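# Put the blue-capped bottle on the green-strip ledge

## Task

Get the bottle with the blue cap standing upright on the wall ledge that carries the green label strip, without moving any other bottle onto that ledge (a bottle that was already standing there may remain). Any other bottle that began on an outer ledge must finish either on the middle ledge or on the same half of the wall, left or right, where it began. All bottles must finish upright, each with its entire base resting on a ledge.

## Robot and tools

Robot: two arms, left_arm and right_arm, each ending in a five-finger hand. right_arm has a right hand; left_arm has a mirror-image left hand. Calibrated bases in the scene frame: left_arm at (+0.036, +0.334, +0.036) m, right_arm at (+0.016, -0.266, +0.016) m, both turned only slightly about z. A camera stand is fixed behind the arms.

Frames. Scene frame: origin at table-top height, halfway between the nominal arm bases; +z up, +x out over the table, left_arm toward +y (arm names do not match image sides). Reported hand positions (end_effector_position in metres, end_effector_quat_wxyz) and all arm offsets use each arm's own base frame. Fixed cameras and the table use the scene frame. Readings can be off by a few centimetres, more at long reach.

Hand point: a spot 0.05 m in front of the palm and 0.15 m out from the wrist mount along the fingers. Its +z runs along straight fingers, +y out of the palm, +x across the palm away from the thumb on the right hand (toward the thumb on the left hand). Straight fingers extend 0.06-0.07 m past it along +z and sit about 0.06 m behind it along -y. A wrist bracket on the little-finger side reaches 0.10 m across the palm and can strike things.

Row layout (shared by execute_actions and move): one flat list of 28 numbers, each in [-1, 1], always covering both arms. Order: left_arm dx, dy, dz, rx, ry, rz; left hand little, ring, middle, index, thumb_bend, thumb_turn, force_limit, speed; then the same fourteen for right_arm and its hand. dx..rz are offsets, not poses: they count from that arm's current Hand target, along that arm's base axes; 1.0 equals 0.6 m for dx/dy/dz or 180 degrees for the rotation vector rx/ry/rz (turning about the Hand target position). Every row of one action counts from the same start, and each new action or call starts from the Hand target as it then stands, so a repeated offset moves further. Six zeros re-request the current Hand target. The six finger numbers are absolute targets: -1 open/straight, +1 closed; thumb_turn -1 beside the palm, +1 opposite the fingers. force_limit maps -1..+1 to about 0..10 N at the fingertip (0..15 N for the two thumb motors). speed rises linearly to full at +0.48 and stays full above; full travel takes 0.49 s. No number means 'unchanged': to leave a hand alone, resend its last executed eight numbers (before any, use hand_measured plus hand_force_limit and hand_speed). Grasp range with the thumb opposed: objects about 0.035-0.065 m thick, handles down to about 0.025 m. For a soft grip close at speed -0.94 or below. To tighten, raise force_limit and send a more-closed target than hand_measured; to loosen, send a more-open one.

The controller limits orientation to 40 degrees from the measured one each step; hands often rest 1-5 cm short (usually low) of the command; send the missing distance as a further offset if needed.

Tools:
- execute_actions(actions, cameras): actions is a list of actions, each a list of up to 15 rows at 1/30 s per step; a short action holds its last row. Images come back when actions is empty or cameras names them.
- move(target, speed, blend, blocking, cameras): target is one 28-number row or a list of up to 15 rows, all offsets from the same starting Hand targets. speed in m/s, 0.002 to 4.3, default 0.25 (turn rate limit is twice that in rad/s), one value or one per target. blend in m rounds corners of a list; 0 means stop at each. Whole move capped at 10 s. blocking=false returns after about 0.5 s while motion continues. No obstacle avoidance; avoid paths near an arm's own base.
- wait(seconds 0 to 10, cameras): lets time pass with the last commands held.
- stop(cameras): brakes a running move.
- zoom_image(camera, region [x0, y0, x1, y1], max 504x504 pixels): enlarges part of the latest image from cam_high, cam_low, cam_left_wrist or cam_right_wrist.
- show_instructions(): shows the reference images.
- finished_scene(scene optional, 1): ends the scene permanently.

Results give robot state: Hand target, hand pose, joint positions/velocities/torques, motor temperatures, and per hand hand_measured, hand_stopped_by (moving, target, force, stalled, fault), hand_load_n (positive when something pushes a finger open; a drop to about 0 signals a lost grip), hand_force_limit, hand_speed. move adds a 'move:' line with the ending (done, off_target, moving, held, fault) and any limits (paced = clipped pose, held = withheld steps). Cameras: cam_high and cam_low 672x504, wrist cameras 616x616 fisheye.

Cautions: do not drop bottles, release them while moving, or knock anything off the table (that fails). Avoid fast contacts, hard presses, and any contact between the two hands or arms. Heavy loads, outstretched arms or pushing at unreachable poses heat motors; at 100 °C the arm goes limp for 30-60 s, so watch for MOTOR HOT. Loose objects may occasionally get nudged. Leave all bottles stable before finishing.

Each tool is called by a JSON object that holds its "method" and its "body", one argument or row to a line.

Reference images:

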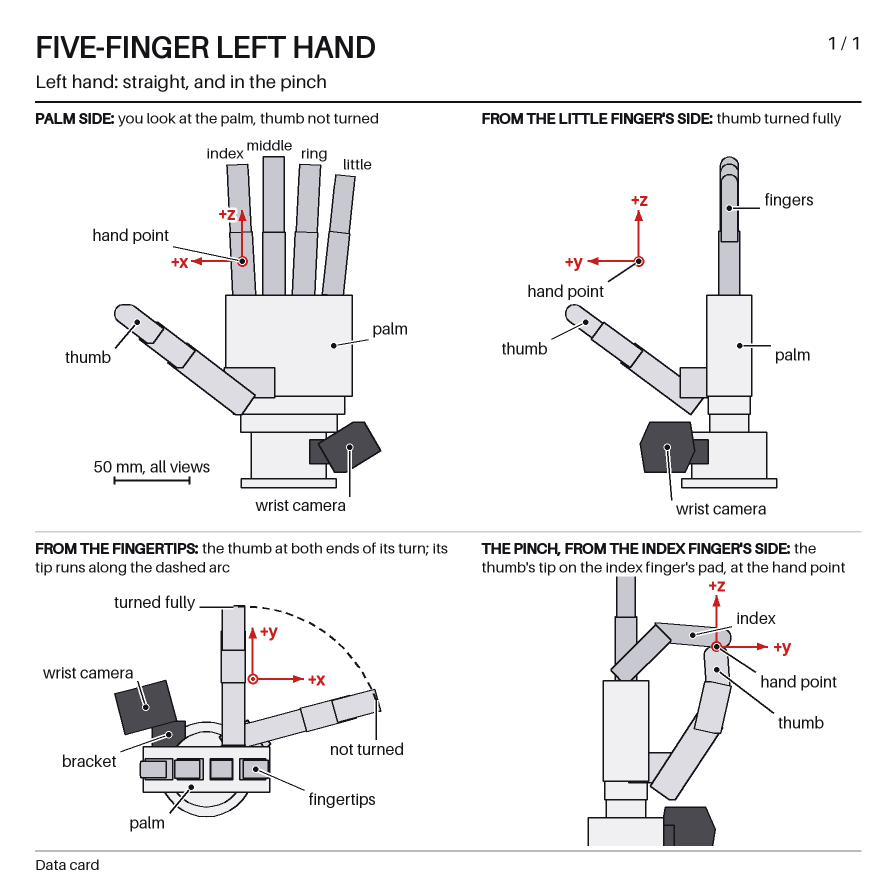

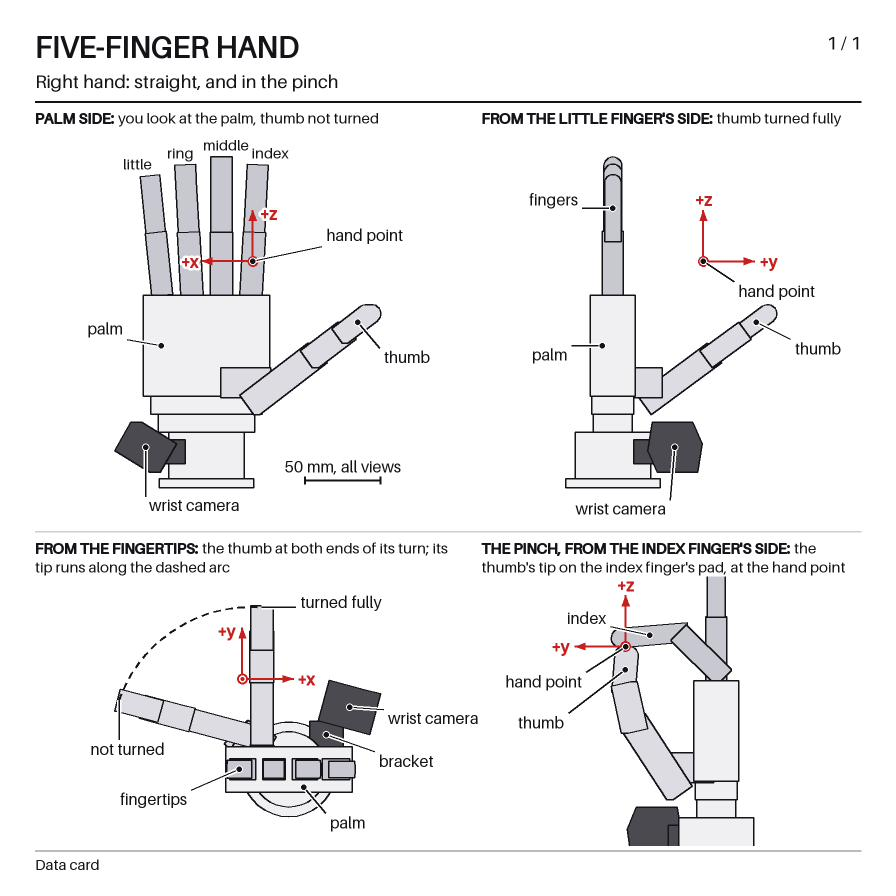

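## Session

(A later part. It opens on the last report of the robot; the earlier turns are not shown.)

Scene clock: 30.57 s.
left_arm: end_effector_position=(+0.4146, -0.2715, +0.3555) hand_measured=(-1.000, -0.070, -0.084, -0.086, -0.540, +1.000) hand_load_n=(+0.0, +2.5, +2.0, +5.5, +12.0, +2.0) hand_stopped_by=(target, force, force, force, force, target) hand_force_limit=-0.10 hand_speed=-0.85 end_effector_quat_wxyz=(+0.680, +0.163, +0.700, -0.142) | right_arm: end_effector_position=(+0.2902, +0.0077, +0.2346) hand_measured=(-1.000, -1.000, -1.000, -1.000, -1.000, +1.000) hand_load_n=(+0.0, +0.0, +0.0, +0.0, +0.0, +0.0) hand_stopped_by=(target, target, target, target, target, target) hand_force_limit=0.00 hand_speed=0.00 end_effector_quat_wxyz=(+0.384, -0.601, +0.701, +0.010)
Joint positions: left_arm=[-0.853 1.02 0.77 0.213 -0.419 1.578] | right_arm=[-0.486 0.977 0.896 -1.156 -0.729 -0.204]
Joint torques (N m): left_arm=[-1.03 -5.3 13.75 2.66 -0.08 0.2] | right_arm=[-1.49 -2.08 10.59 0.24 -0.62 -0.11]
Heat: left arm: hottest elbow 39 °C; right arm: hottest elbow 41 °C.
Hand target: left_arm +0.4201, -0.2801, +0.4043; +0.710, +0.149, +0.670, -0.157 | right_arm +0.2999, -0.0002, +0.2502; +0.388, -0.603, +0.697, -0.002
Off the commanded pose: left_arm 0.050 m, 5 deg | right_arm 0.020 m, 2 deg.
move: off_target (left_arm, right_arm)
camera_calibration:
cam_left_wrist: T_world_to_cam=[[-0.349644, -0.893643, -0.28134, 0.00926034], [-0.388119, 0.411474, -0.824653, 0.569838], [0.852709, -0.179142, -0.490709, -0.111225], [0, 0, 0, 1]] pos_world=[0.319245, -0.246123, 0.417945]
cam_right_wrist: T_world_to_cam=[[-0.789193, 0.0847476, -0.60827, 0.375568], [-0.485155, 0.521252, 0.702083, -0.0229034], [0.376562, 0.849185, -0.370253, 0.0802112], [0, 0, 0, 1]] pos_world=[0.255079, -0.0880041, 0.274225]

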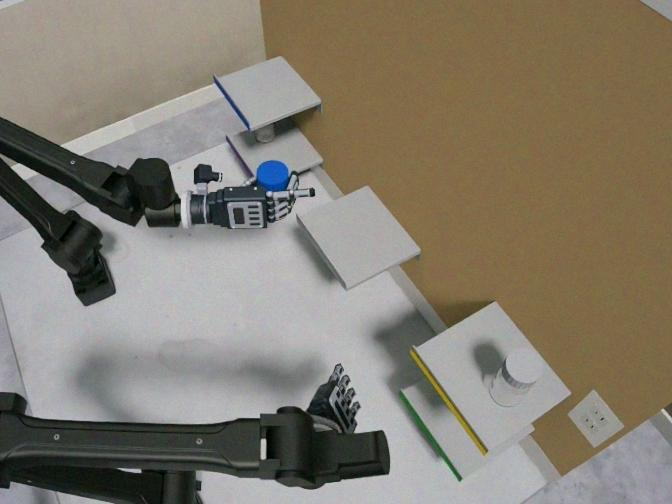

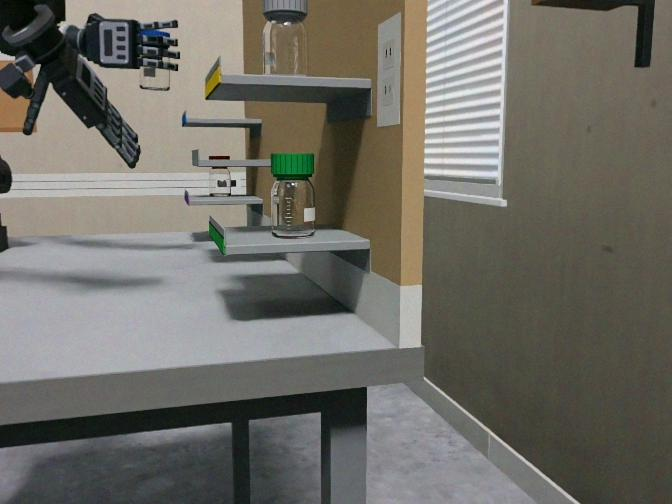

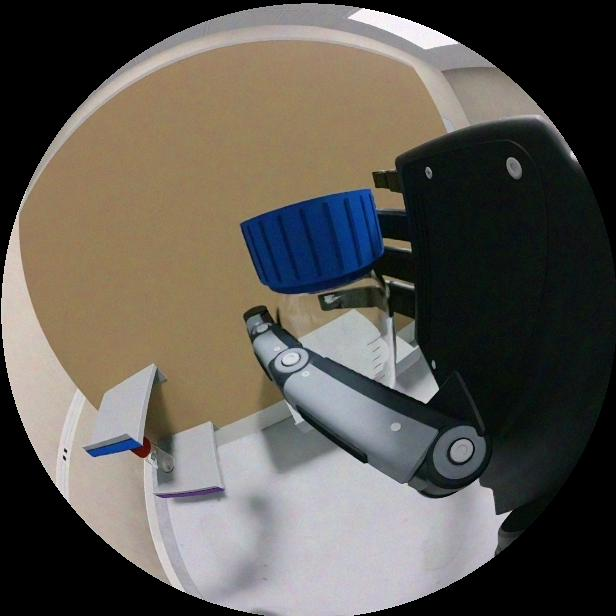

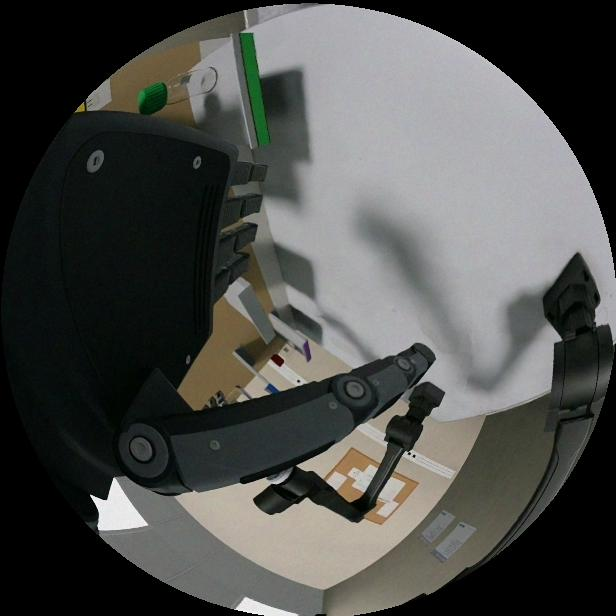

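{"method": "move", "body": {
  "target": [
    [0.237,-0.064,-0.06,0,0,0,-1,0.3,0.3,0.32,0.3,1,-0.1,-0.85,0,0,0,0,0,0,-1,-1,-1,-1,-1,1,0,0]
  ],
  "speed": 0.1,
  "cameras": ["cam_high","cam_low","cam_left_wrist"]
}}

Scene clock: 33.43 s.
left_arm: end_effector_position=(+0.5462, -0.3119, +0.3150) hand_measured=(-1.000, -0.070, -0.084, -0.086, -0.540, +1.000) hand_load_n=(+0.0, +2.0, +2.5, +5.5, +11.5, +2.0) hand_stopped_by=(target, force, force, force, force, target) hand_force_limit=-0.10 hand_speed=-0.85 end_effector_quat_wxyz=(+0.675, +0.165, +0.704, -0.144) | right_arm: end_effector_position=(+0.2902, +0.0077, +0.2346) hand_measured=(-1.000, -1.000, -1.000, -1.000, -1.000, +1.000) hand_load_n=(+0.0, +0.0, +0.0, +0.0, +0.0, +0.0) hand_stopped_by=(target, target, target, target, target, target) hand_force_limit=0.00 hand_speed=0.00 end_effector_quat_wxyz=(+0.384, -0.601, +0.701, +0.010)
Joint positions: left_arm=[-0.687 1.405 0.978 0.378 -0.246 1.579] | right_arm=[-0.486 0.977 0.896 -1.156 -0.729 -0.204]
Joint torques (N m): left_arm=[0.26 -10.29 13.87 2.78 0.2 0.11] | right_arm=[-1.49 -2.14 10.59 0.23 -0.63 -0.1]
Heat: left arm: hottest elbow 40 °C; right arm: hottest elbow 41 °C.
Hand target: left_arm +0.5622, -0.3185, +0.3684; +0.710, +0.149, +0.670, -0.157 | right_arm +0.2999, -0.0002, +0.2502; +0.388, -0.603, +0.697, -0.002
Off the commanded pose: left_arm 0.056 m, 6 deg | right_arm 0.020 m, 2 deg.
move: off_target (left_arm, right_arm)
camera_calibration:
cam_left_wrist: T_world_to_cam=[[-0.359952, -0.890209, -0.279217, 0.0137941], [-0.395634, 0.416681, -0.818444, 0.607764], [0.844931, -0.184133, -0.502182, -0.244208], [0, 0, 0, 1]] pos_world=[0.451757, -0.285931, 0.378636]
Images, in order (width x height): cam_high 672x504, cam_low 672x504, cam_left_wrist 616x616.

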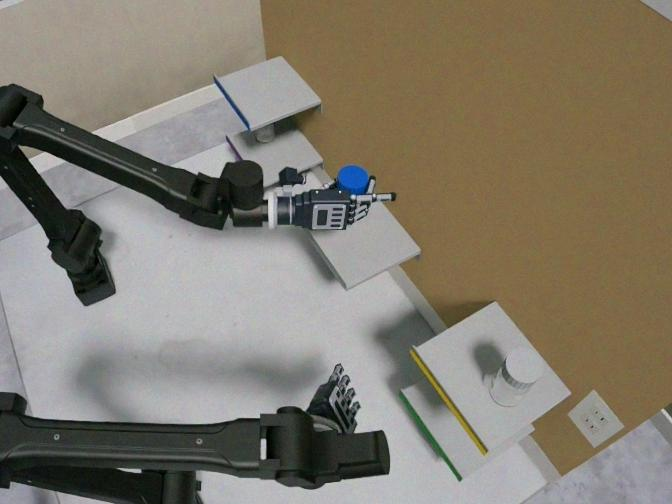

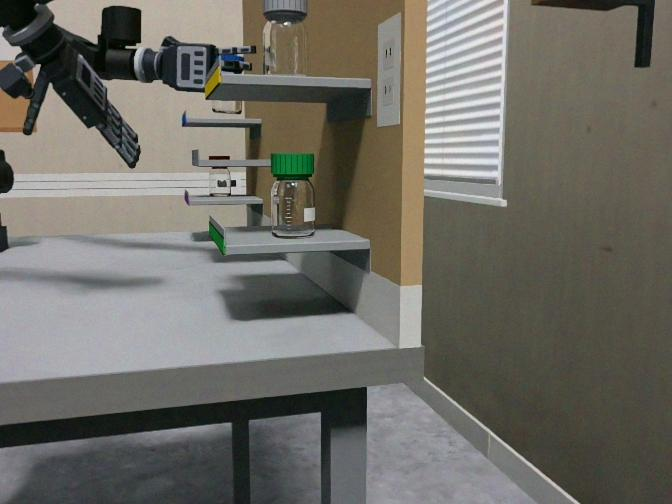

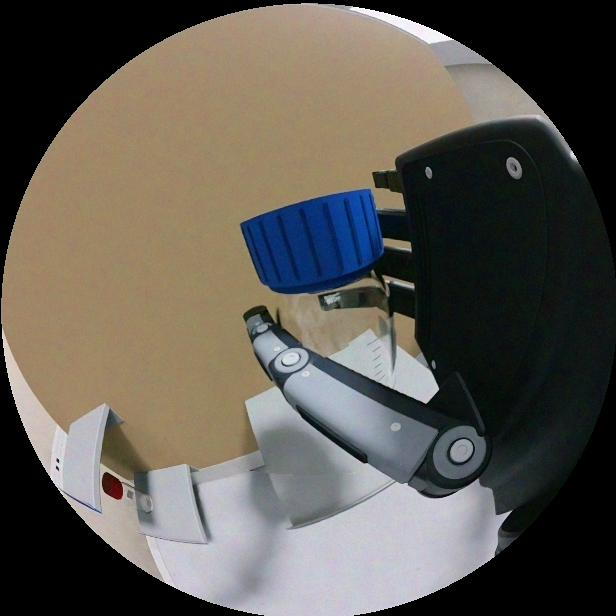

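{"method": "move", "body": {
  "target": [
    [0.015,0,-0.105,0,0,0,-1,0.3,0.3,0.32,0.3,1,-0.1,-0.85,0,0,0,0,0,0,-1,-1,-1,-1,-1,1,0,0]
  ],
  "speed": 0.06,
  "cameras": ["cam_low","cam_left_wrist"]
}}

Scene clock: 35.53 s.
left_arm: end_effector_position=(+0.5669, -0.3219, +0.2871) hand_measured=(-1.000, -0.070, -0.084, -0.086, -0.540, +1.000) hand_load_n=(+0.0, +2.0, +2.0, +5.5, +12.0, +2.0) hand_stopped_by=(target, force, force, force, force, target) hand_force_limit=-0.10 hand_speed=-0.85 end_effector_quat_wxyz=(+0.694, +0.156, +0.686, -0.154) | right_arm: end_effector_position=(+0.2902, +0.0077, +0.2346) hand_measured=(-1.000, -1.000, -1.000, -1.000, -1.000, +1.000) hand_load_n=(+0.0, +0.0, +0.0, +0.0, +0.0, +0.0) hand_stopped_by=(target, target, target, target, target, target) hand_force_limit=0.00 hand_speed=0.00 end_effector_quat_wxyz=(+0.384, -0.601, +0.701, +0.010)
Joint positions: left_arm=[-0.675 1.511 0.968 0.553 -0.233 1.579] | right_arm=[-0.486 0.977 0.896 -1.156 -0.729 -0.204]
Joint torques (N m): left_arm=[0.44 -11.69 8.69 2.88 0.2 0.11] | right_arm=[-1.55 -2.14 10.62 0.25 -0.62 -0.1]
Heat: left arm: hottest elbow 40 °C; right arm: hottest elbow 41 °C.
Hand target: left_arm +0.5712, -0.3186, +0.3055; +0.710, +0.149, +0.670, -0.157 | right_arm +0.2999, -0.0002, +0.2502; +0.388, -0.603, +0.697, -0.002
Off the commanded pose: left_arm 0.019 m, 3 deg | right_arm 0.020 m, 2 deg.
move: off_target (left_arm, right_arm)
camera_calibration:
cam_left_wrist: T_world_to_cam=[[-0.348936, -0.899663, -0.262393, -0.00952608], [-0.357895, 0.386698, -0.849927, 0.575385], [0.866115, -0.202661, -0.456917, -0.308511], [0, 0, 0, 1]] pos_world=[0.469809, -0.293593, 0.345572]
Images, in order (width x height): cam_low 672x504, cam_left_wrist 616x616.

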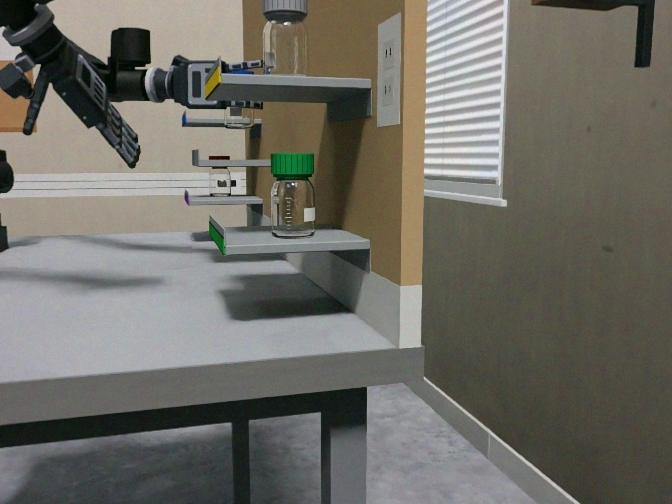

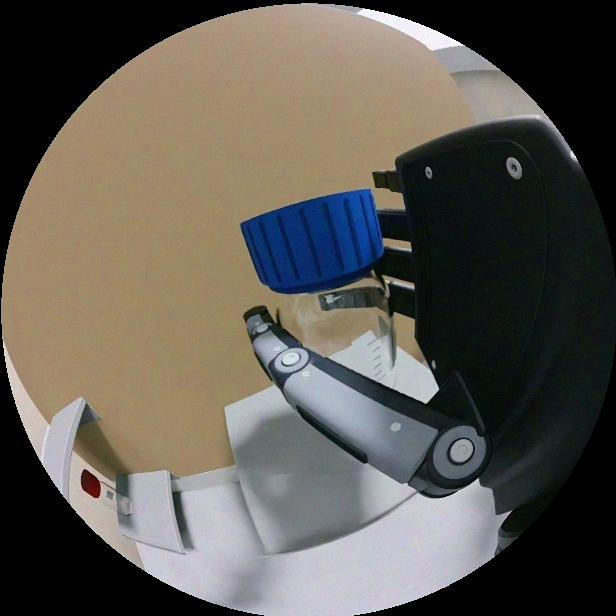

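{"method": "move", "body": {
  "target": [
    [-0.02,0.01,-0.088,0,0,0,-1,0.3,0.3,0.32,0.3,1,-0.1,-0.85,0,0,0,0,0,0,-1,-1,-1,-1,-1,1,0,0]
  ],
  "speed": 0.06,
  "cameras": ["cam_low","cam_left_wrist", "cam_high"]
}}

{"method": "zoom_image", "body": {
  "camera": "cam_low",
  "region": [170, 90, 290, 210]
}}

Scene clock: 37.20 s.
left_arm: end_effector_position=(+0.5563, -0.3134, +0.2365) hand_measured=(-1.000, -0.070, -0.084, -0.086, -0.540, +1.000) hand_load_n=(+0.0, +2.5, +1.5, +5.5, +11.5, +2.0) hand_stopped_by=(target, force, force, force, force, target) hand_force_limit=-0.10 hand_speed=-0.85 end_effector_quat_wxyz=(+0.695, +0.156, +0.685, -0.154) | right_arm: end_effector_position=(+0.2902, +0.0077, +0.2346) hand_measured=(-1.000, -1.000, -1.000, -1.000, -1.000, +1.000) hand_load_n=(+0.0, +0.0, +0.0, +0.0, +0.0, -0.5) hand_stopped_by=(target, target, target, target, target, target) hand_force_limit=0.00 hand_speed=0.00 end_effector_quat_wxyz=(+0.384, -0.601, +0.701, +0.010)
Joint positions: left_arm=[-0.675 1.566 0.868 0.711 -0.233 1.579] | right_arm=[-0.486 0.977 0.896 -1.156 -0.729 -0.204]
Joint torques (N m): left_arm=[-0.21 -11.05 7.9 2.92 -0.03 0.11] | right_arm=[-1.49 -2.26 10.63 0.23 -0.63 -0.11]
Heat: left arm: hottest elbow 40 °C; right arm: hottest elbow 41 °C.
Hand target: left_arm +0.5592, -0.3126, +0.2527; +0.710, +0.149, +0.670, -0.157 | right_arm +0.2999, -0.0002, +0.2502; +0.388, -0.603, +0.697, -0.002
Off the commanded pose: left_arm 0.016 m, 3 deg | right_arm 0.020 m, 2 deg.
move: off_target (left_arm, right_arm)
camera_calibration:
cam_left_wrist: T_world_to_cam=[[-0.348364, -0.900138, -0.261523, -0.0196561], [-0.355885, 0.38512, -0.851486, 0.524058], [0.867173, -0.203555, -0.454507, -0.322139], [0, 0, 0, 1]] pos_world=[0.459007, -0.285091, 0.294674]
Images, in order (width x height): cam_high 672x504, cam_low 672x504, cam_left_wrist 616x616.

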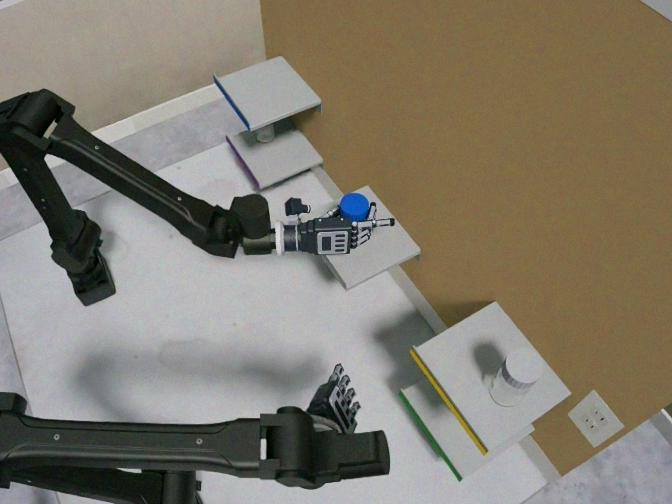

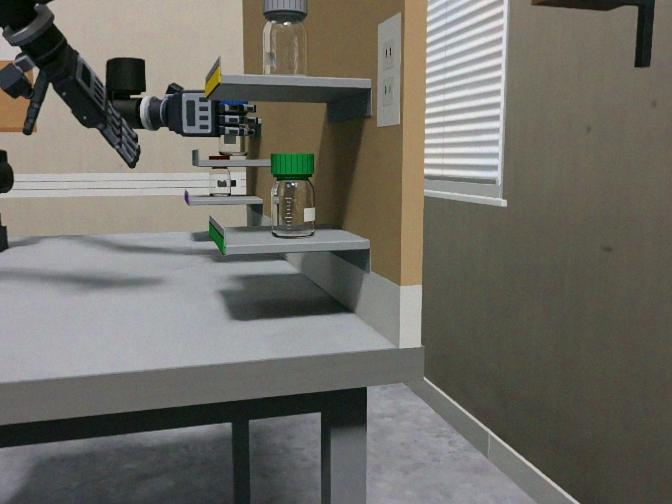

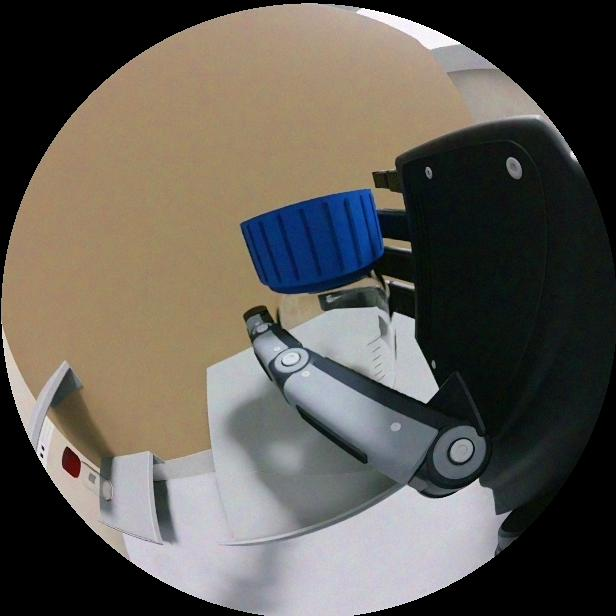

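Scaled by 4.200 from the camera's 672x504 image, which has a finer 960x720 frame.

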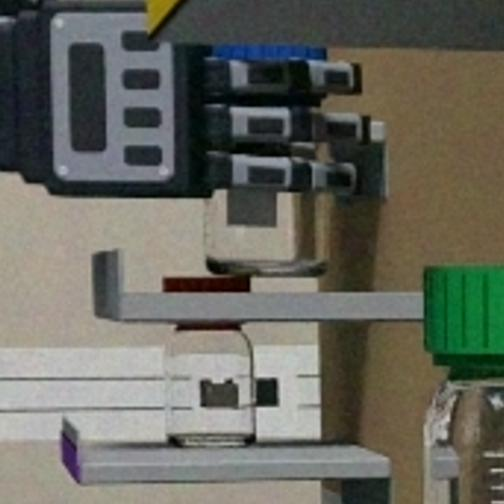

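{"method": "zoom_image", "body": {
  "camera": "cam_low",
  "region": [205, 125, 265, 170]
}}

Scaled by 8.400 from the camera's 672x504 image, which has a finer 960x720 frame.

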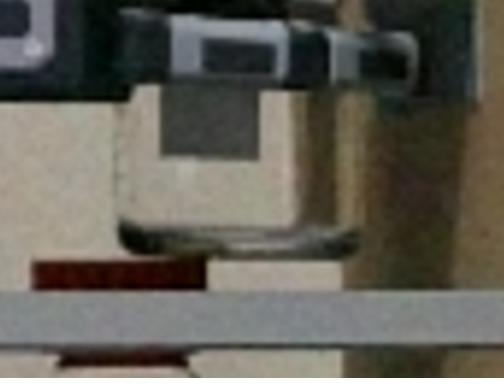

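{"method": "move", "body": {
  "target": [
    [0,0,-0.02,0,0,0,-1,0.3,0.3,0.32,0.3,1,-0.1,-0.85,0,0,0,0,0,0,-1,-1,-1,-1,-1,1,0,0]
  ],
  "speed": 0.03,
  "cameras": ["cam_low"]
}}

{"method": "zoom_image", "body": {
  "camera": "cam_low",
  "region": [205, 125, 265, 170]
}}

Scene clock: 38.33 s.
left_arm: end_effector_position=(+0.5566, -0.3137, +0.2291) hand_measured=(-1.000, -0.070, -0.084, -0.086, -0.540, +1.000) hand_load_n=(+0.0, +2.5, +2.0, +5.5, +12.0, +2.0) hand_stopped_by=(target, force, force, force, force, target) hand_force_limit=-0.10 hand_speed=-0.85 end_effector_quat_wxyz=(+0.697, +0.155, +0.683, -0.156) | right_arm: end_effector_position=(+0.2902, +0.0077, +0.2346) hand_measured=(-1.000, -1.000, -1.000, -1.000, -1.000, +1.000) hand_load_n=(+0.0, +0.0, +0.0, -0.5, +0.0, +0.0) hand_stopped_by=(target, target, target, target, target, target) hand_force_limit=0.00 hand_speed=0.00 end_effector_quat_wxyz=(+0.384, -0.601, +0.701, +0.010)
Joint positions: left_arm=[-0.675 1.585 0.859 0.748 -0.233 1.579] | right_arm=[-0.486 0.977 0.896 -1.156 -0.729 -0.204]
Joint torques (N m): left_arm=[-0.09 -11.28 7.43 2.77 -0.04 0.08] | right_arm=[-1.49 -2.08 10.62 0.23 -0.63 -0.11]
Heat: left arm: hottest elbow 40 °C; right arm: hottest elbow 41 °C.
Hand target: left_arm +0.5592, -0.3126, +0.2405; +0.710, +0.149, +0.670, -0.157 | right_arm +0.2999, -0.0002, +0.2502; +0.388, -0.603, +0.697, -0.002
Off the commanded pose: left_arm 0.012 m, 2 deg | right_arm 0.020 m, 2 deg.
move: off_target (left_arm, right_arm)
Images, in order (width x height): cam_low 672x504.

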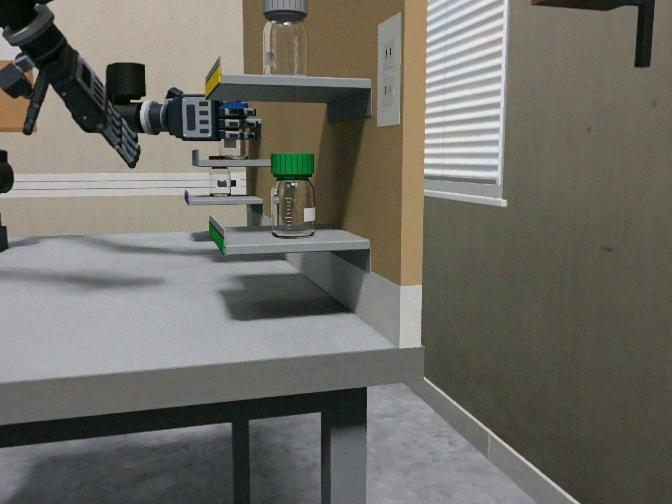

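Scaled by 8.400 from the camera's 672x504 image, which has a finer 960x720 frame.

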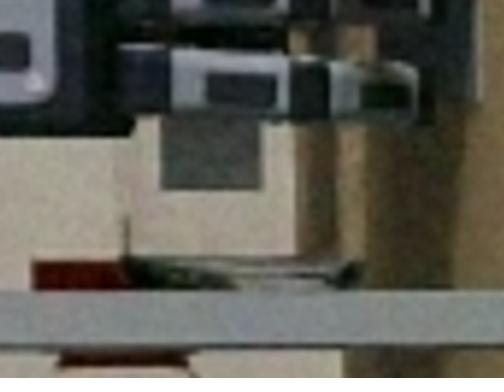

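{"method": "move", "body": {
  "target": [
    [0,0,-0.009,0,0,0,-1,0.3,0.3,0.32,0.3,1,-0.1,-0.85,0,0,0,0,0,0,-1,-1,-1,-1,-1,1,0,0]
  ],
  "speed": 0.03,
  "cameras": ["cam_low"]
}}

{"method": "zoom_image", "body": {
  "camera": "cam_low",
  "region": [205, 125, 265, 170]
}}

Scene clock: 39.27 s.
left_arm: end_effector_position=(+0.5569, -0.3139, +0.2289) hand_measured=(-1.000, -0.070, -0.084, -0.086, -0.540, +1.000) hand_load_n=(+0.0, +2.5, +2.0, +5.5, +12.0, +1.5) hand_stopped_by=(target, force, force, force, force, target) hand_force_limit=-0.10 hand_speed=-0.85 end_effector_quat_wxyz=(+0.701, +0.153, +0.679, -0.157) | right_arm: end_effector_position=(+0.2902, +0.0077, +0.2346) hand_measured=(-1.000, -1.000, -1.000, -1.000, -1.000, +1.000) hand_load_n=(+0.0, +0.0, -0.5, +0.0, +0.0, +0.0) hand_stopped_by=(target, target, target, target, target, target) hand_force_limit=0.00 hand_speed=0.00 end_effector_quat_wxyz=(+0.384, -0.601, +0.701, +0.010)
Joint positions: left_arm=[-0.675 1.592 0.856 0.769 -0.233 1.579] | right_arm=[-0.486 0.977 0.896 -1.156 -0.729 -0.204]
Joint torques (N m): left_arm=[-0.44 -10.29 7.2 2.58 -0.04 0.11] | right_arm=[-1.55 -2.14 10.61 0.25 -0.62 -0.11]
Heat: left arm: hottest elbow 40 °C; right arm: hottest elbow 41 °C.
Hand target: left_arm +0.5592, -0.3126, +0.2353; +0.710, +0.149, +0.670, -0.157 | right_arm +0.2999, -0.0002, +0.2502; +0.388, -0.603, +0.697, -0.002
Off the commanded pose: left_arm 0.007 m, 2 deg | right_arm 0.020 m, 2 deg.
move: off_target (right_arm)
Images, in order (width x height): cam_low 672x504.

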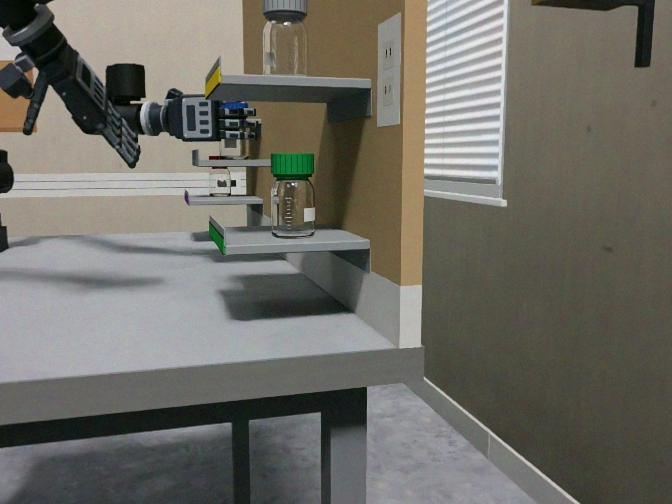

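Scaled by 8.400 from the camera's 672x504 image, which has a finer 960x720 frame.

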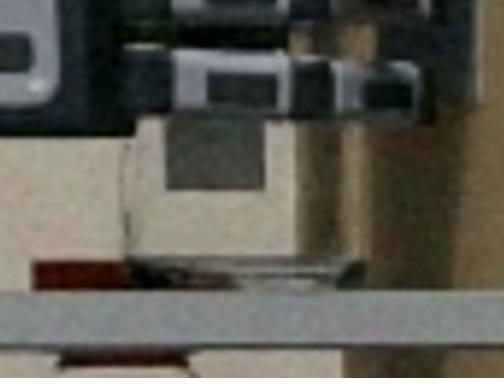

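{"method": "move", "body": {
  "target": [
    [0,0,-0.003,0,0,0,-1,-1,-1,-1,-1,1,-0.1,-0.75,0,0,0,0,0,0,-1,-1,-1,-1,-1,1,0,0]
  ],
  "speed": 0.03,
  "cameras": ["cam_low", "cam_left_wrist", "cam_high"]
}}

Scene clock: 41.10 s.
left_arm: end_effector_position=(+0.5570, -0.3140, +0.2312) hand_measured=(-1.000, -1.000, -1.000, -1.000, -1.000, +1.000) hand_load_n=(+0.0, +0.0, +0.0, +0.0, +0.0, +0.0) hand_stopped_by=(target, target, target, target, target, target) hand_force_limit=-0.10 hand_speed=-0.75 end_effector_quat_wxyz=(+0.704, +0.151, +0.676, -0.159) | right_arm: end_effector_position=(+0.2902, +0.0077, +0.2346) hand_measured=(-1.000, -1.000, -1.000, -1.000, -1.000, +1.000) hand_load_n=(+0.0, +0.0, +0.0, +0.0, +0.0, +0.0) hand_stopped_by=(target, target, target, target, target, target) hand_force_limit=0.00 hand_speed=0.00 end_effector_quat_wxyz=(+0.384, -0.601, +0.701, +0.010)
Joint positions: left_arm=[-0.675 1.592 0.856 0.779 -0.233 1.579] | right_arm=[-0.486 0.977 0.896 -1.156 -0.729 -0.204]
Joint torques (N m): left_arm=[-0.26 -10.23 7.13 2.47 -0.02 0.09] | right_arm=[-1.49 -2.02 10.63 0.24 -0.63 -0.11]
Heat: left arm: hottest elbow 40 °C; right arm: hottest elbow 42 °C.
Hand target: left_arm +0.5591, -0.3126, +0.2333; +0.710, +0.149, +0.670, -0.157 | right_arm +0.2999, -0.0002, +0.2502; +0.388, -0.603, +0.697, -0.002
Off the commanded pose: left_arm 0.003 m, 1 deg | right_arm 0.020 m, 2 deg.
move: off_target (right_arm)
camera_calibration:
cam_left_wrist: T_world_to_cam=[[-0.342313, -0.90496, -0.252724, -0.0281874], [-0.335963, 0.369079, -0.86655, 0.507374], [0.877468, -0.211725, -0.430374, -0.339125], [0, 0, 0, 1]] pos_world=[0.458382, -0.284571, 0.286591]
Images, in order (width x height): cam_high 672x504, cam_low 672x504, cam_left_wrist 616x616.

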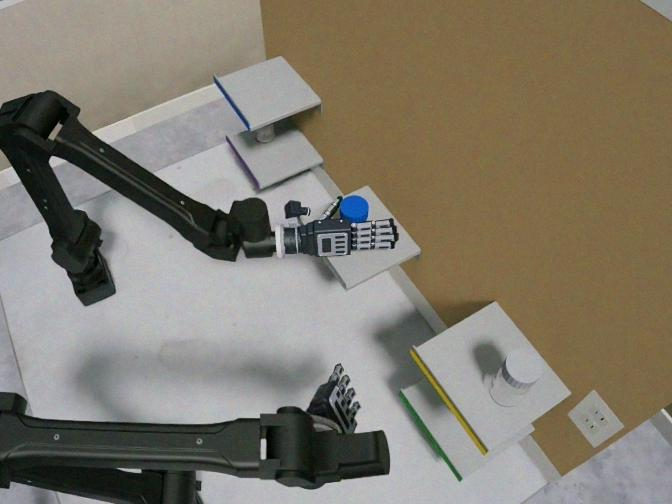

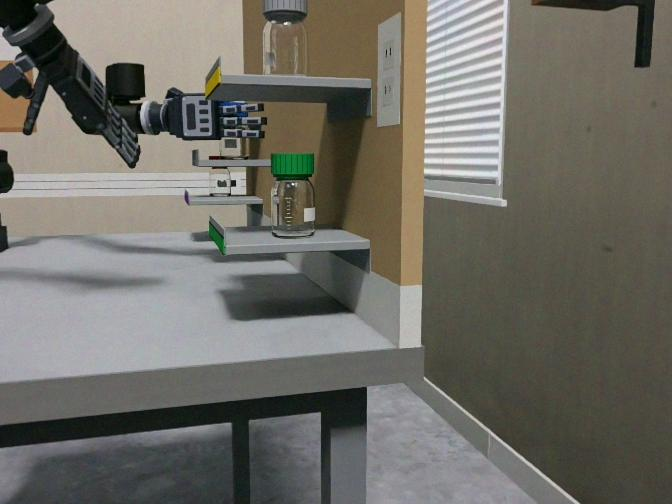

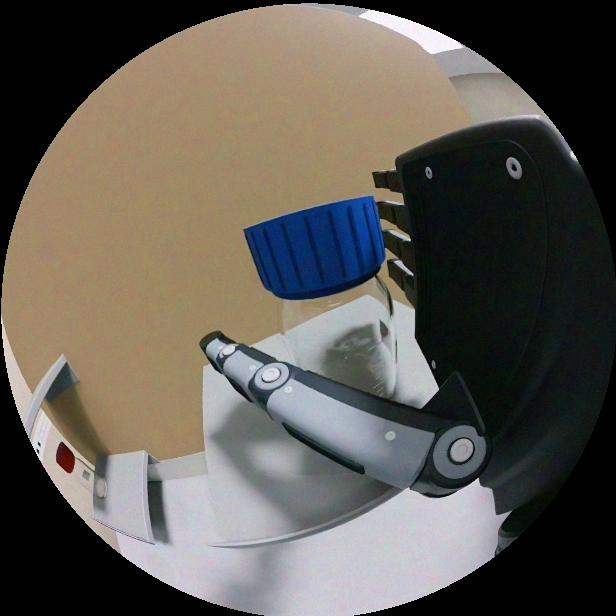

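{"method": "move", "body": {
  "target": [
    [-0.15,0.07,0.04,0,0,0,-1,-1,-1,-1,-1,1,-0.1,-0.75,0,0,0,0,0,0,-1,-1,-1,-1,-1,1,0,0],
    [-0.27,0.126,0.08,0,0,0,-1,-1,-1,-1,-1,1,-0.1,-0.75,0,0,0,0,0,0,-1,-1,-1,-1,-1,1,0,0],
    [-0.43,0.6,0.15,0,0,0.139,-1,-1,-1,-1,-1,1,-0.1,-0.75,0,0,0,0,0,0,-1,-1,-1,-1,-1,1,0,0]
  ],
  "speed": [0.08,0.15,0.25],
  "blend": [0.02,0.03,0],
  "cameras": ["cam_low", "cam_left_wrist", "cam_high"]
}}

Scene clock: 45.20 s.
left_arm: end_effector_position=(+0.3038, +0.0453, +0.3076) hand_measured=(-1.000, -1.000, -1.000, -1.000, -1.000, +1.000) hand_load_n=(+0.0, +0.0, +0.0, +0.0, +0.0, +0.5) hand_stopped_by=(target, target, target, target, target, target) hand_force_limit=-0.10 hand_speed=-0.75 end_effector_quat_wxyz=(+0.719, +0.006, +0.695, +0.003) | right_arm: end_effector_position=(+0.2902, +0.0077, +0.2346) hand_measured=(-1.000, -1.000, -1.000, -1.000, -1.000, +1.000) hand_load_n=(+0.0, +0.0, +0.0, +0.0, +0.0, +0.0) hand_stopped_by=(target, target, target, target, target, target) hand_force_limit=0.00 hand_speed=0.00 end_effector_quat_wxyz=(+0.384, -0.601, +0.701, +0.010)
Joint positions: left_arm=[-0.126 0.166 0.347 -0.147 -0.121 1.587] | right_arm=[-0.486 0.977 0.896 -1.156 -0.729 -0.204]
Joint torques (N m): left_arm=[0.26 2.02 11.17 1.1 0.22 -0.06] | right_arm=[-1.49 -2.02 10.59 0.21 -0.63 -0.1]
Heat: left arm: hottest elbow 40 °C; right arm: hottest elbow 42 °C.
Hand target: left_arm +0.3011, +0.0474, +0.3233; +0.727, +0.000, +0.687, +0.000 | right_arm +0.2999, -0.0002, +0.2502; +0.388, -0.603, +0.697, -0.002
Off the commanded pose: left_arm 0.016 m, 2 deg | right_arm 0.020 m, 2 deg.
move: off_target (left_arm, right_arm)
camera_calibration:
cam_left_wrist: T_world_to_cam=[[0.0713571, -0.960958, -0.267334, 0.110951], [-0.46748, 0.204539, -0.860015, 0.401265], [0.881119, 0.186341, -0.434634, -0.0259237], [0, 0, 0, 1]] pos_world=[0.202508, 0.0293756, 0.363487]
Images, in order (width x height): cam_high 672x504, cam_low 672x504, cam_left_wrist 616x616.

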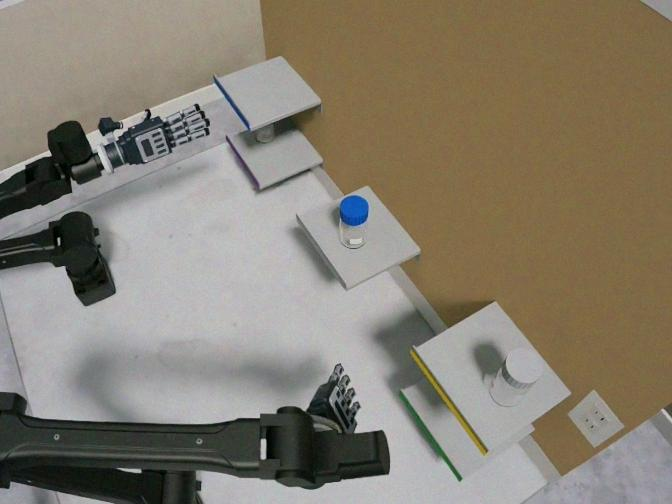

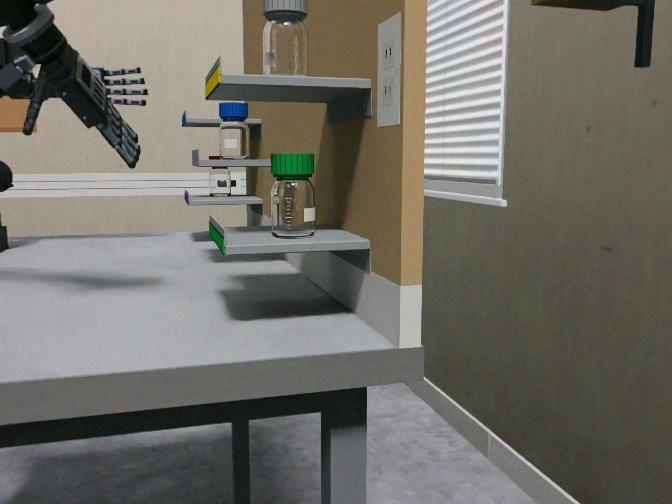

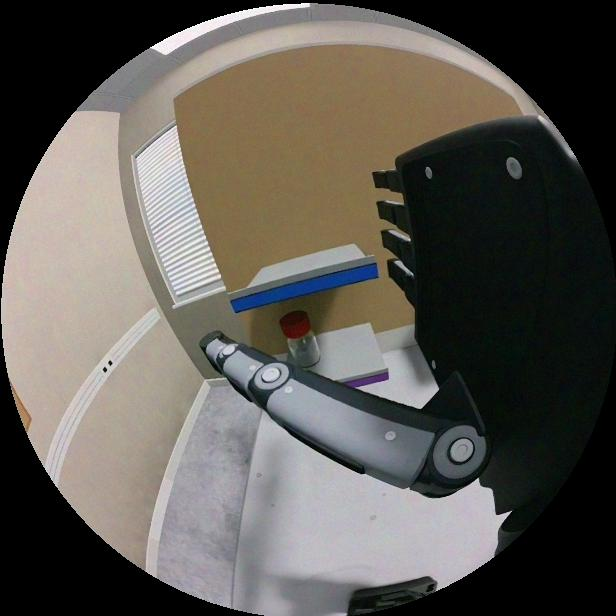

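{"method": "move", "body": {
  "target": [
    [0,0,0,0,0,0,-1,-1,-1,-1,-1,1,-0.1,-0.75,0.1,0.2,0.1,-0.5364,-0.4743,0.2498,-1,-1,-1,-1,-1,1,-0.1,-0.75]
  ],
  "speed": 0.3,
  "cameras": ["cam_low", "cam_right_wrist", "cam_high"]
}}

Scene clock: 50.70 s.
left_arm: end_effector_position=(+0.3039, +0.0453, +0.3076) hand_measured=(-1.000, -1.000, -1.000, -1.000, -1.000, +1.000) hand_load_n=(+0.0, +0.0, +0.0, +0.0, +0.0, +0.5) hand_stopped_by=(target, target, target, target, target, target) hand_force_limit=-0.10 hand_speed=-0.75 end_effector_quat_wxyz=(+0.719, +0.006, +0.695, +0.002) | right_arm: end_effector_position=(+0.3584, +0.1184, +0.3114) hand_measured=(-1.000, -1.000, -1.000, -1.000, -1.000, +1.000) hand_load_n=(+0.0, +0.0, +0.0, +0.0, +0.0, +0.5) hand_stopped_by=(target, target, target, target, target, target) hand_force_limit=-0.10 hand_speed=-0.75 end_effector_quat_wxyz=(-0.155, +0.694, +0.149, +0.687)
Joint positions: left_arm=[-0.126 0.166 0.347 -0.147 -0.12 1.587] | right_arm=[0.529 0.521 0.435 0.077 0.096 -1.56]
Joint torques (N m): left_arm=[-0.21 2.55 11.03 1.11 0.23 -0.08] | right_arm=[-0.73 1.32 7.47 3.07 0 -0.17]
Heat: left arm: hottest elbow 40 °C; right arm: hottest elbow 42 °C.
Hand target: left_arm +0.3011, +0.0474, +0.3233; +0.727, +0.000, +0.687, +0.000 | right_arm +0.3600, +0.1197, +0.3102; -0.153, +0.691, +0.153, +0.690
Off the commanded pose: left_arm 0.016 m, 2 deg | right_arm 0.002 m, 1 deg.
move: off_target (left_arm)
camera_calibration:
cam_right_wrist: T_world_to_cam=[[0.456628, -0.856336, 0.241205, -0.132896], [-0.364425, -0.427371, -0.827374, 0.443993], [0.811594, 0.289902, -0.50722, -0.0581057], [0, 0, 0, 1]] pos_world=[0.269644, 0.0927915, 0.369931]
Images, in order (width x height): cam_high 672x504, cam_low 672x504, cam_right_wrist 616x616.

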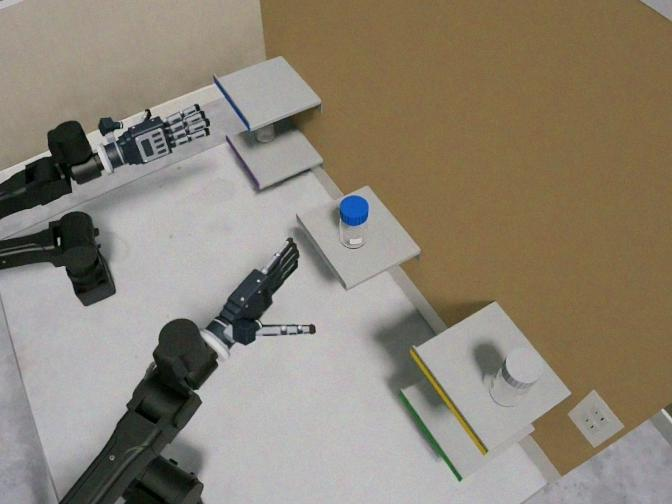

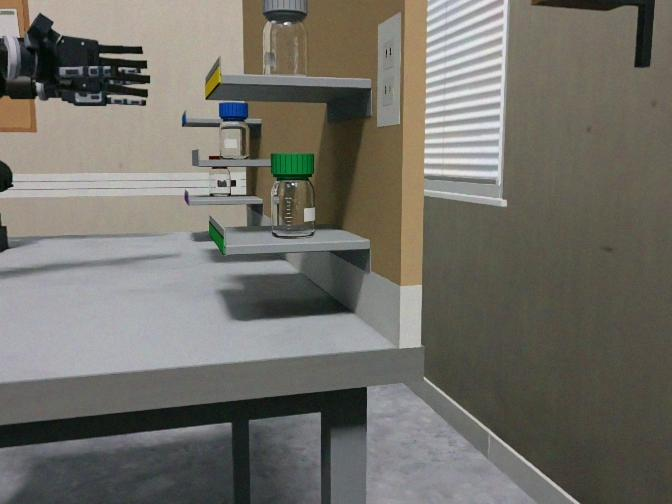

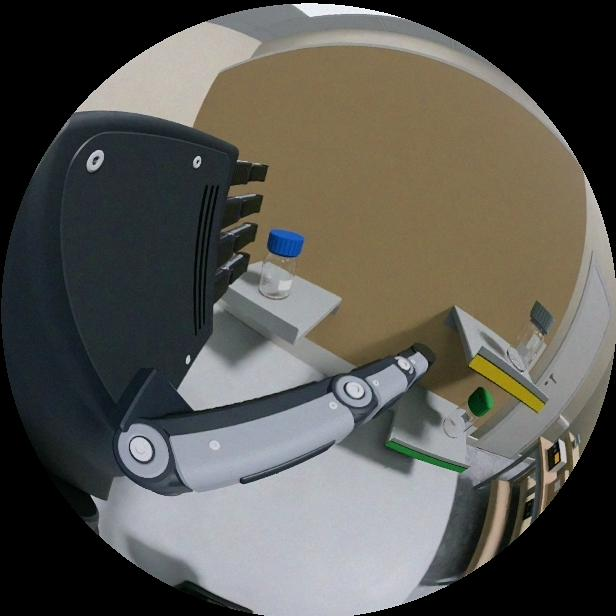

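{"method": "move", "body": {
  "target": [
    [0,0,0,0,0,0,-1,-1,-1,-1,-1,1,-0.1,-0.75,0.165,0.127,-0.06,0,0,0,-1,-1,-1,-1,-1,1,-0.1,-0.75]
  ],
  "speed": 0.12,
  "cameras": ["cam_low", "cam_right_wrist"]
}}

Scene clock: 52.87 s.
left_arm: end_effector_position=(+0.3039, +0.0453, +0.3076) hand_measured=(-1.000, -1.000, -1.000, -1.000, -1.000, +1.000) hand_load_n=(+0.0, +0.0, +0.0, +0.0, +0.0, +0.0) hand_stopped_by=(target, target, target, target, target, target) hand_force_limit=-0.10 hand_speed=-0.75 end_effector_quat_wxyz=(+0.719, +0.006, +0.695, +0.002) | right_arm: end_effector_position=(+0.4458, +0.1847, +0.2469) hand_measured=(-1.000, -1.000, -1.000, -1.000, -1.000, +1.000) hand_load_n=(+0.0, +0.0, +0.0, +0.0, +0.0, +0.0) hand_stopped_by=(target, target, target, target, target, target) hand_force_limit=-0.10 hand_speed=-0.75 end_effector_quat_wxyz=(-0.147, +0.710, +0.155, +0.671)
Joint positions: left_arm=[-0.126 0.166 0.347 -0.147 -0.12 1.587] | right_arm=[0.576 1.054 0.502 0.496 0.145 -1.561]
Joint torques (N m): left_arm=[0.32 2.32 11.12 1.11 0.22 -0.04] | right_arm=[-0.32 -3.49 10.43 3.07 0.16 -0.16]
Heat: left arm: hottest elbow 40 °C; right arm: hottest elbow 43 °C.
Hand target: left_arm +0.3011, +0.0474, +0.3233; +0.727, +0.000, +0.687, +0.000 | right_arm +0.4590, +0.1960, +0.2742; -0.153, +0.691, +0.153, +0.690
Off the commanded pose: left_arm 0.016 m, 2 deg | right_arm 0.032 m, 3 deg.
move: off_target (left_arm, right_arm)
camera_calibration:
cam_right_wrist: T_world_to_cam=[[0.464383, -0.850858, 0.245741, -0.105957], [-0.397671, -0.44826, -0.800575, 0.462811], [0.791332, 0.27405, -0.546526, -0.159303], [0, 0, 0, 1]] pos_world=[0.359313, 0.160962, 0.30949]
Images, in order (width x height): cam_low 672x504, cam_right_wrist 616x616.

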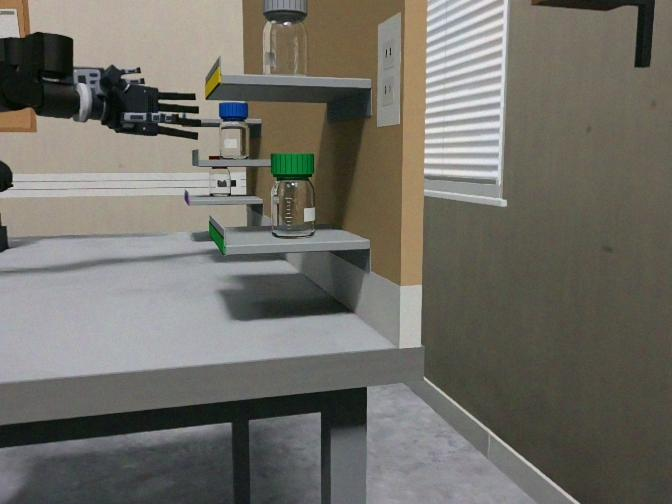

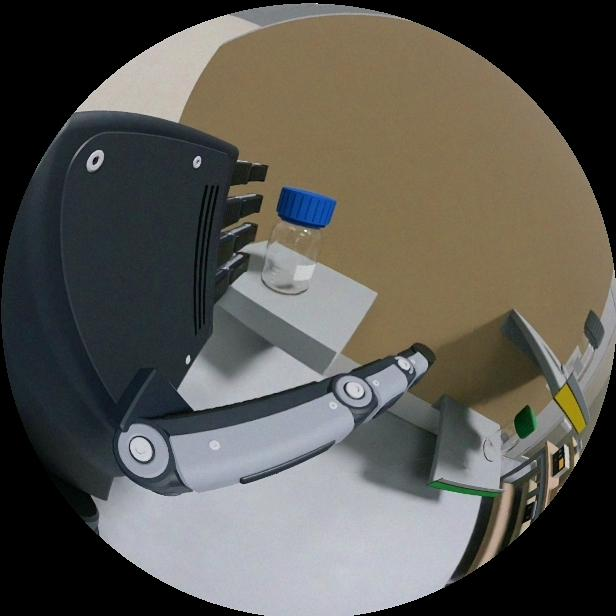

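{"method": "move", "body": {
  "target": [
    [0,0,0,0,0,0,-1,-1,-1,-1,-1,1,-0.1,-0.75,-0.008,0.015,0.005,0.007,-0.0151,0,-1,-1,-1,-1,-1,1,-0.1,-0.75],
    [0,0,0,0,0,0,-1,-1,-1,-1,-1,1,-0.1,-0.75,0.09,0.06,0.005,0.007,-0.0151,0,-1,-1,-1,-1,-1,1,-0.1,-0.75]
  ],
  "speed": 0.08,
  "blend": [0.01,0],
  "cameras": ["cam_high", "cam_right_wrist"]
}}

Scene clock: 54.97 s.
left_arm: end_effector_position=(+0.3039, +0.0453, +0.3076) hand_measured=(-1.000, -1.000, -1.000, -1.000, -1.000, +1.000) hand_load_n=(+0.0, +0.0, +0.0, +0.5, +0.0, +0.5) hand_stopped_by=(target, target, target, target, target, target) hand_force_limit=-0.10 hand_speed=-0.75 end_effector_quat_wxyz=(+0.719, +0.006, +0.695, +0.002) | right_arm: end_effector_position=(+0.4967, +0.2273, +0.2542) hand_measured=(-1.000, -1.000, -1.000, -1.000, -1.000, +1.000) hand_load_n=(+0.0, +0.0, +0.0, +0.0, +0.0, +0.0) hand_stopped_by=(target, target, target, target, target, target) hand_force_limit=-0.10 hand_speed=-0.75 end_effector_quat_wxyz=(-0.156, +0.690, +0.155, +0.690)
Joint positions: left_arm=[-0.126 0.166 0.347 -0.147 -0.12 1.587] | right_arm=[0.593 1.271 0.633 0.638 0.149 -1.57]
Joint torques (N m): left_arm=[0.03 2.26 11.08 1.21 0.22 -0.09] | right_arm=[-1.61 -5.3 9.88 3.1 -0.01 -0.15]
Heat: left arm: hottest elbow 40 °C; right arm: hottest elbow 43 °C.
Hand target: left_arm +0.3011, +0.0474, +0.3233; +0.727, +0.000, +0.687, +0.000 | right_arm +0.5129, +0.2319, +0.2773; -0.156, +0.672, +0.149, +0.708
Off the commanded pose: left_arm 0.016 m, 2 deg | right_arm 0.029 m, 3 deg.
move: off_target (left_arm, right_arm)
camera_calibration:
cam_right_wrist: T_world_to_cam=[[0.462221, -0.850916, 0.249585, -0.0951488], [-0.350119, -0.433709, -0.830249, 0.488526], [0.81472, 0.296374, -0.498392, -0.236163], [0, 0, 0, 1]] pos_world=[0.407429, 0.200907, 0.311645]
Images, in order (width x height): cam_high 672x504, cam_right_wrist 616x616.

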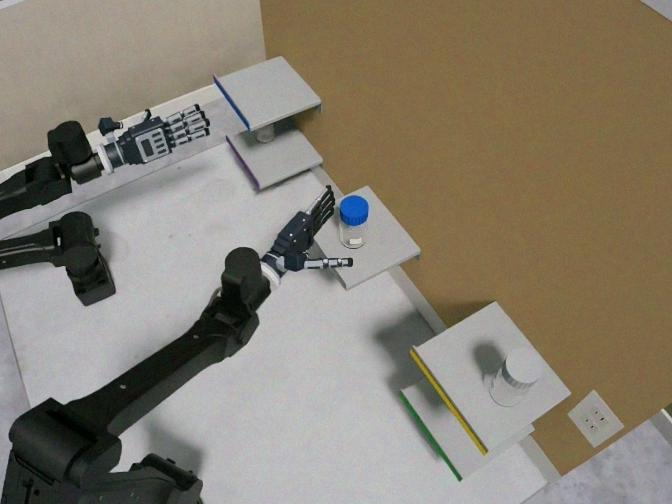

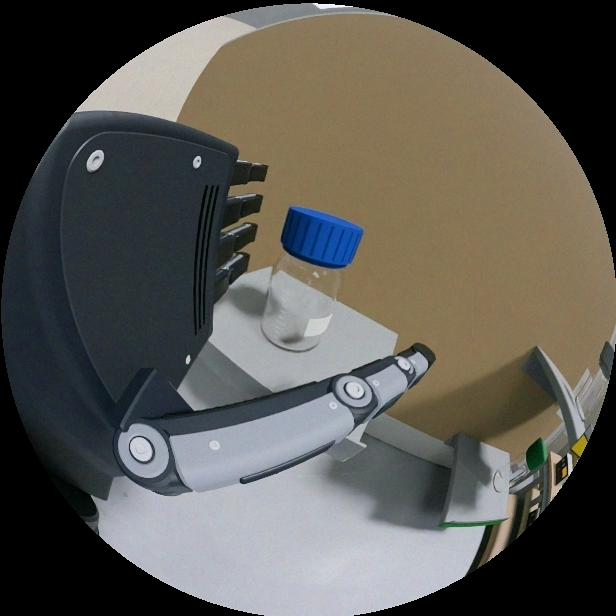

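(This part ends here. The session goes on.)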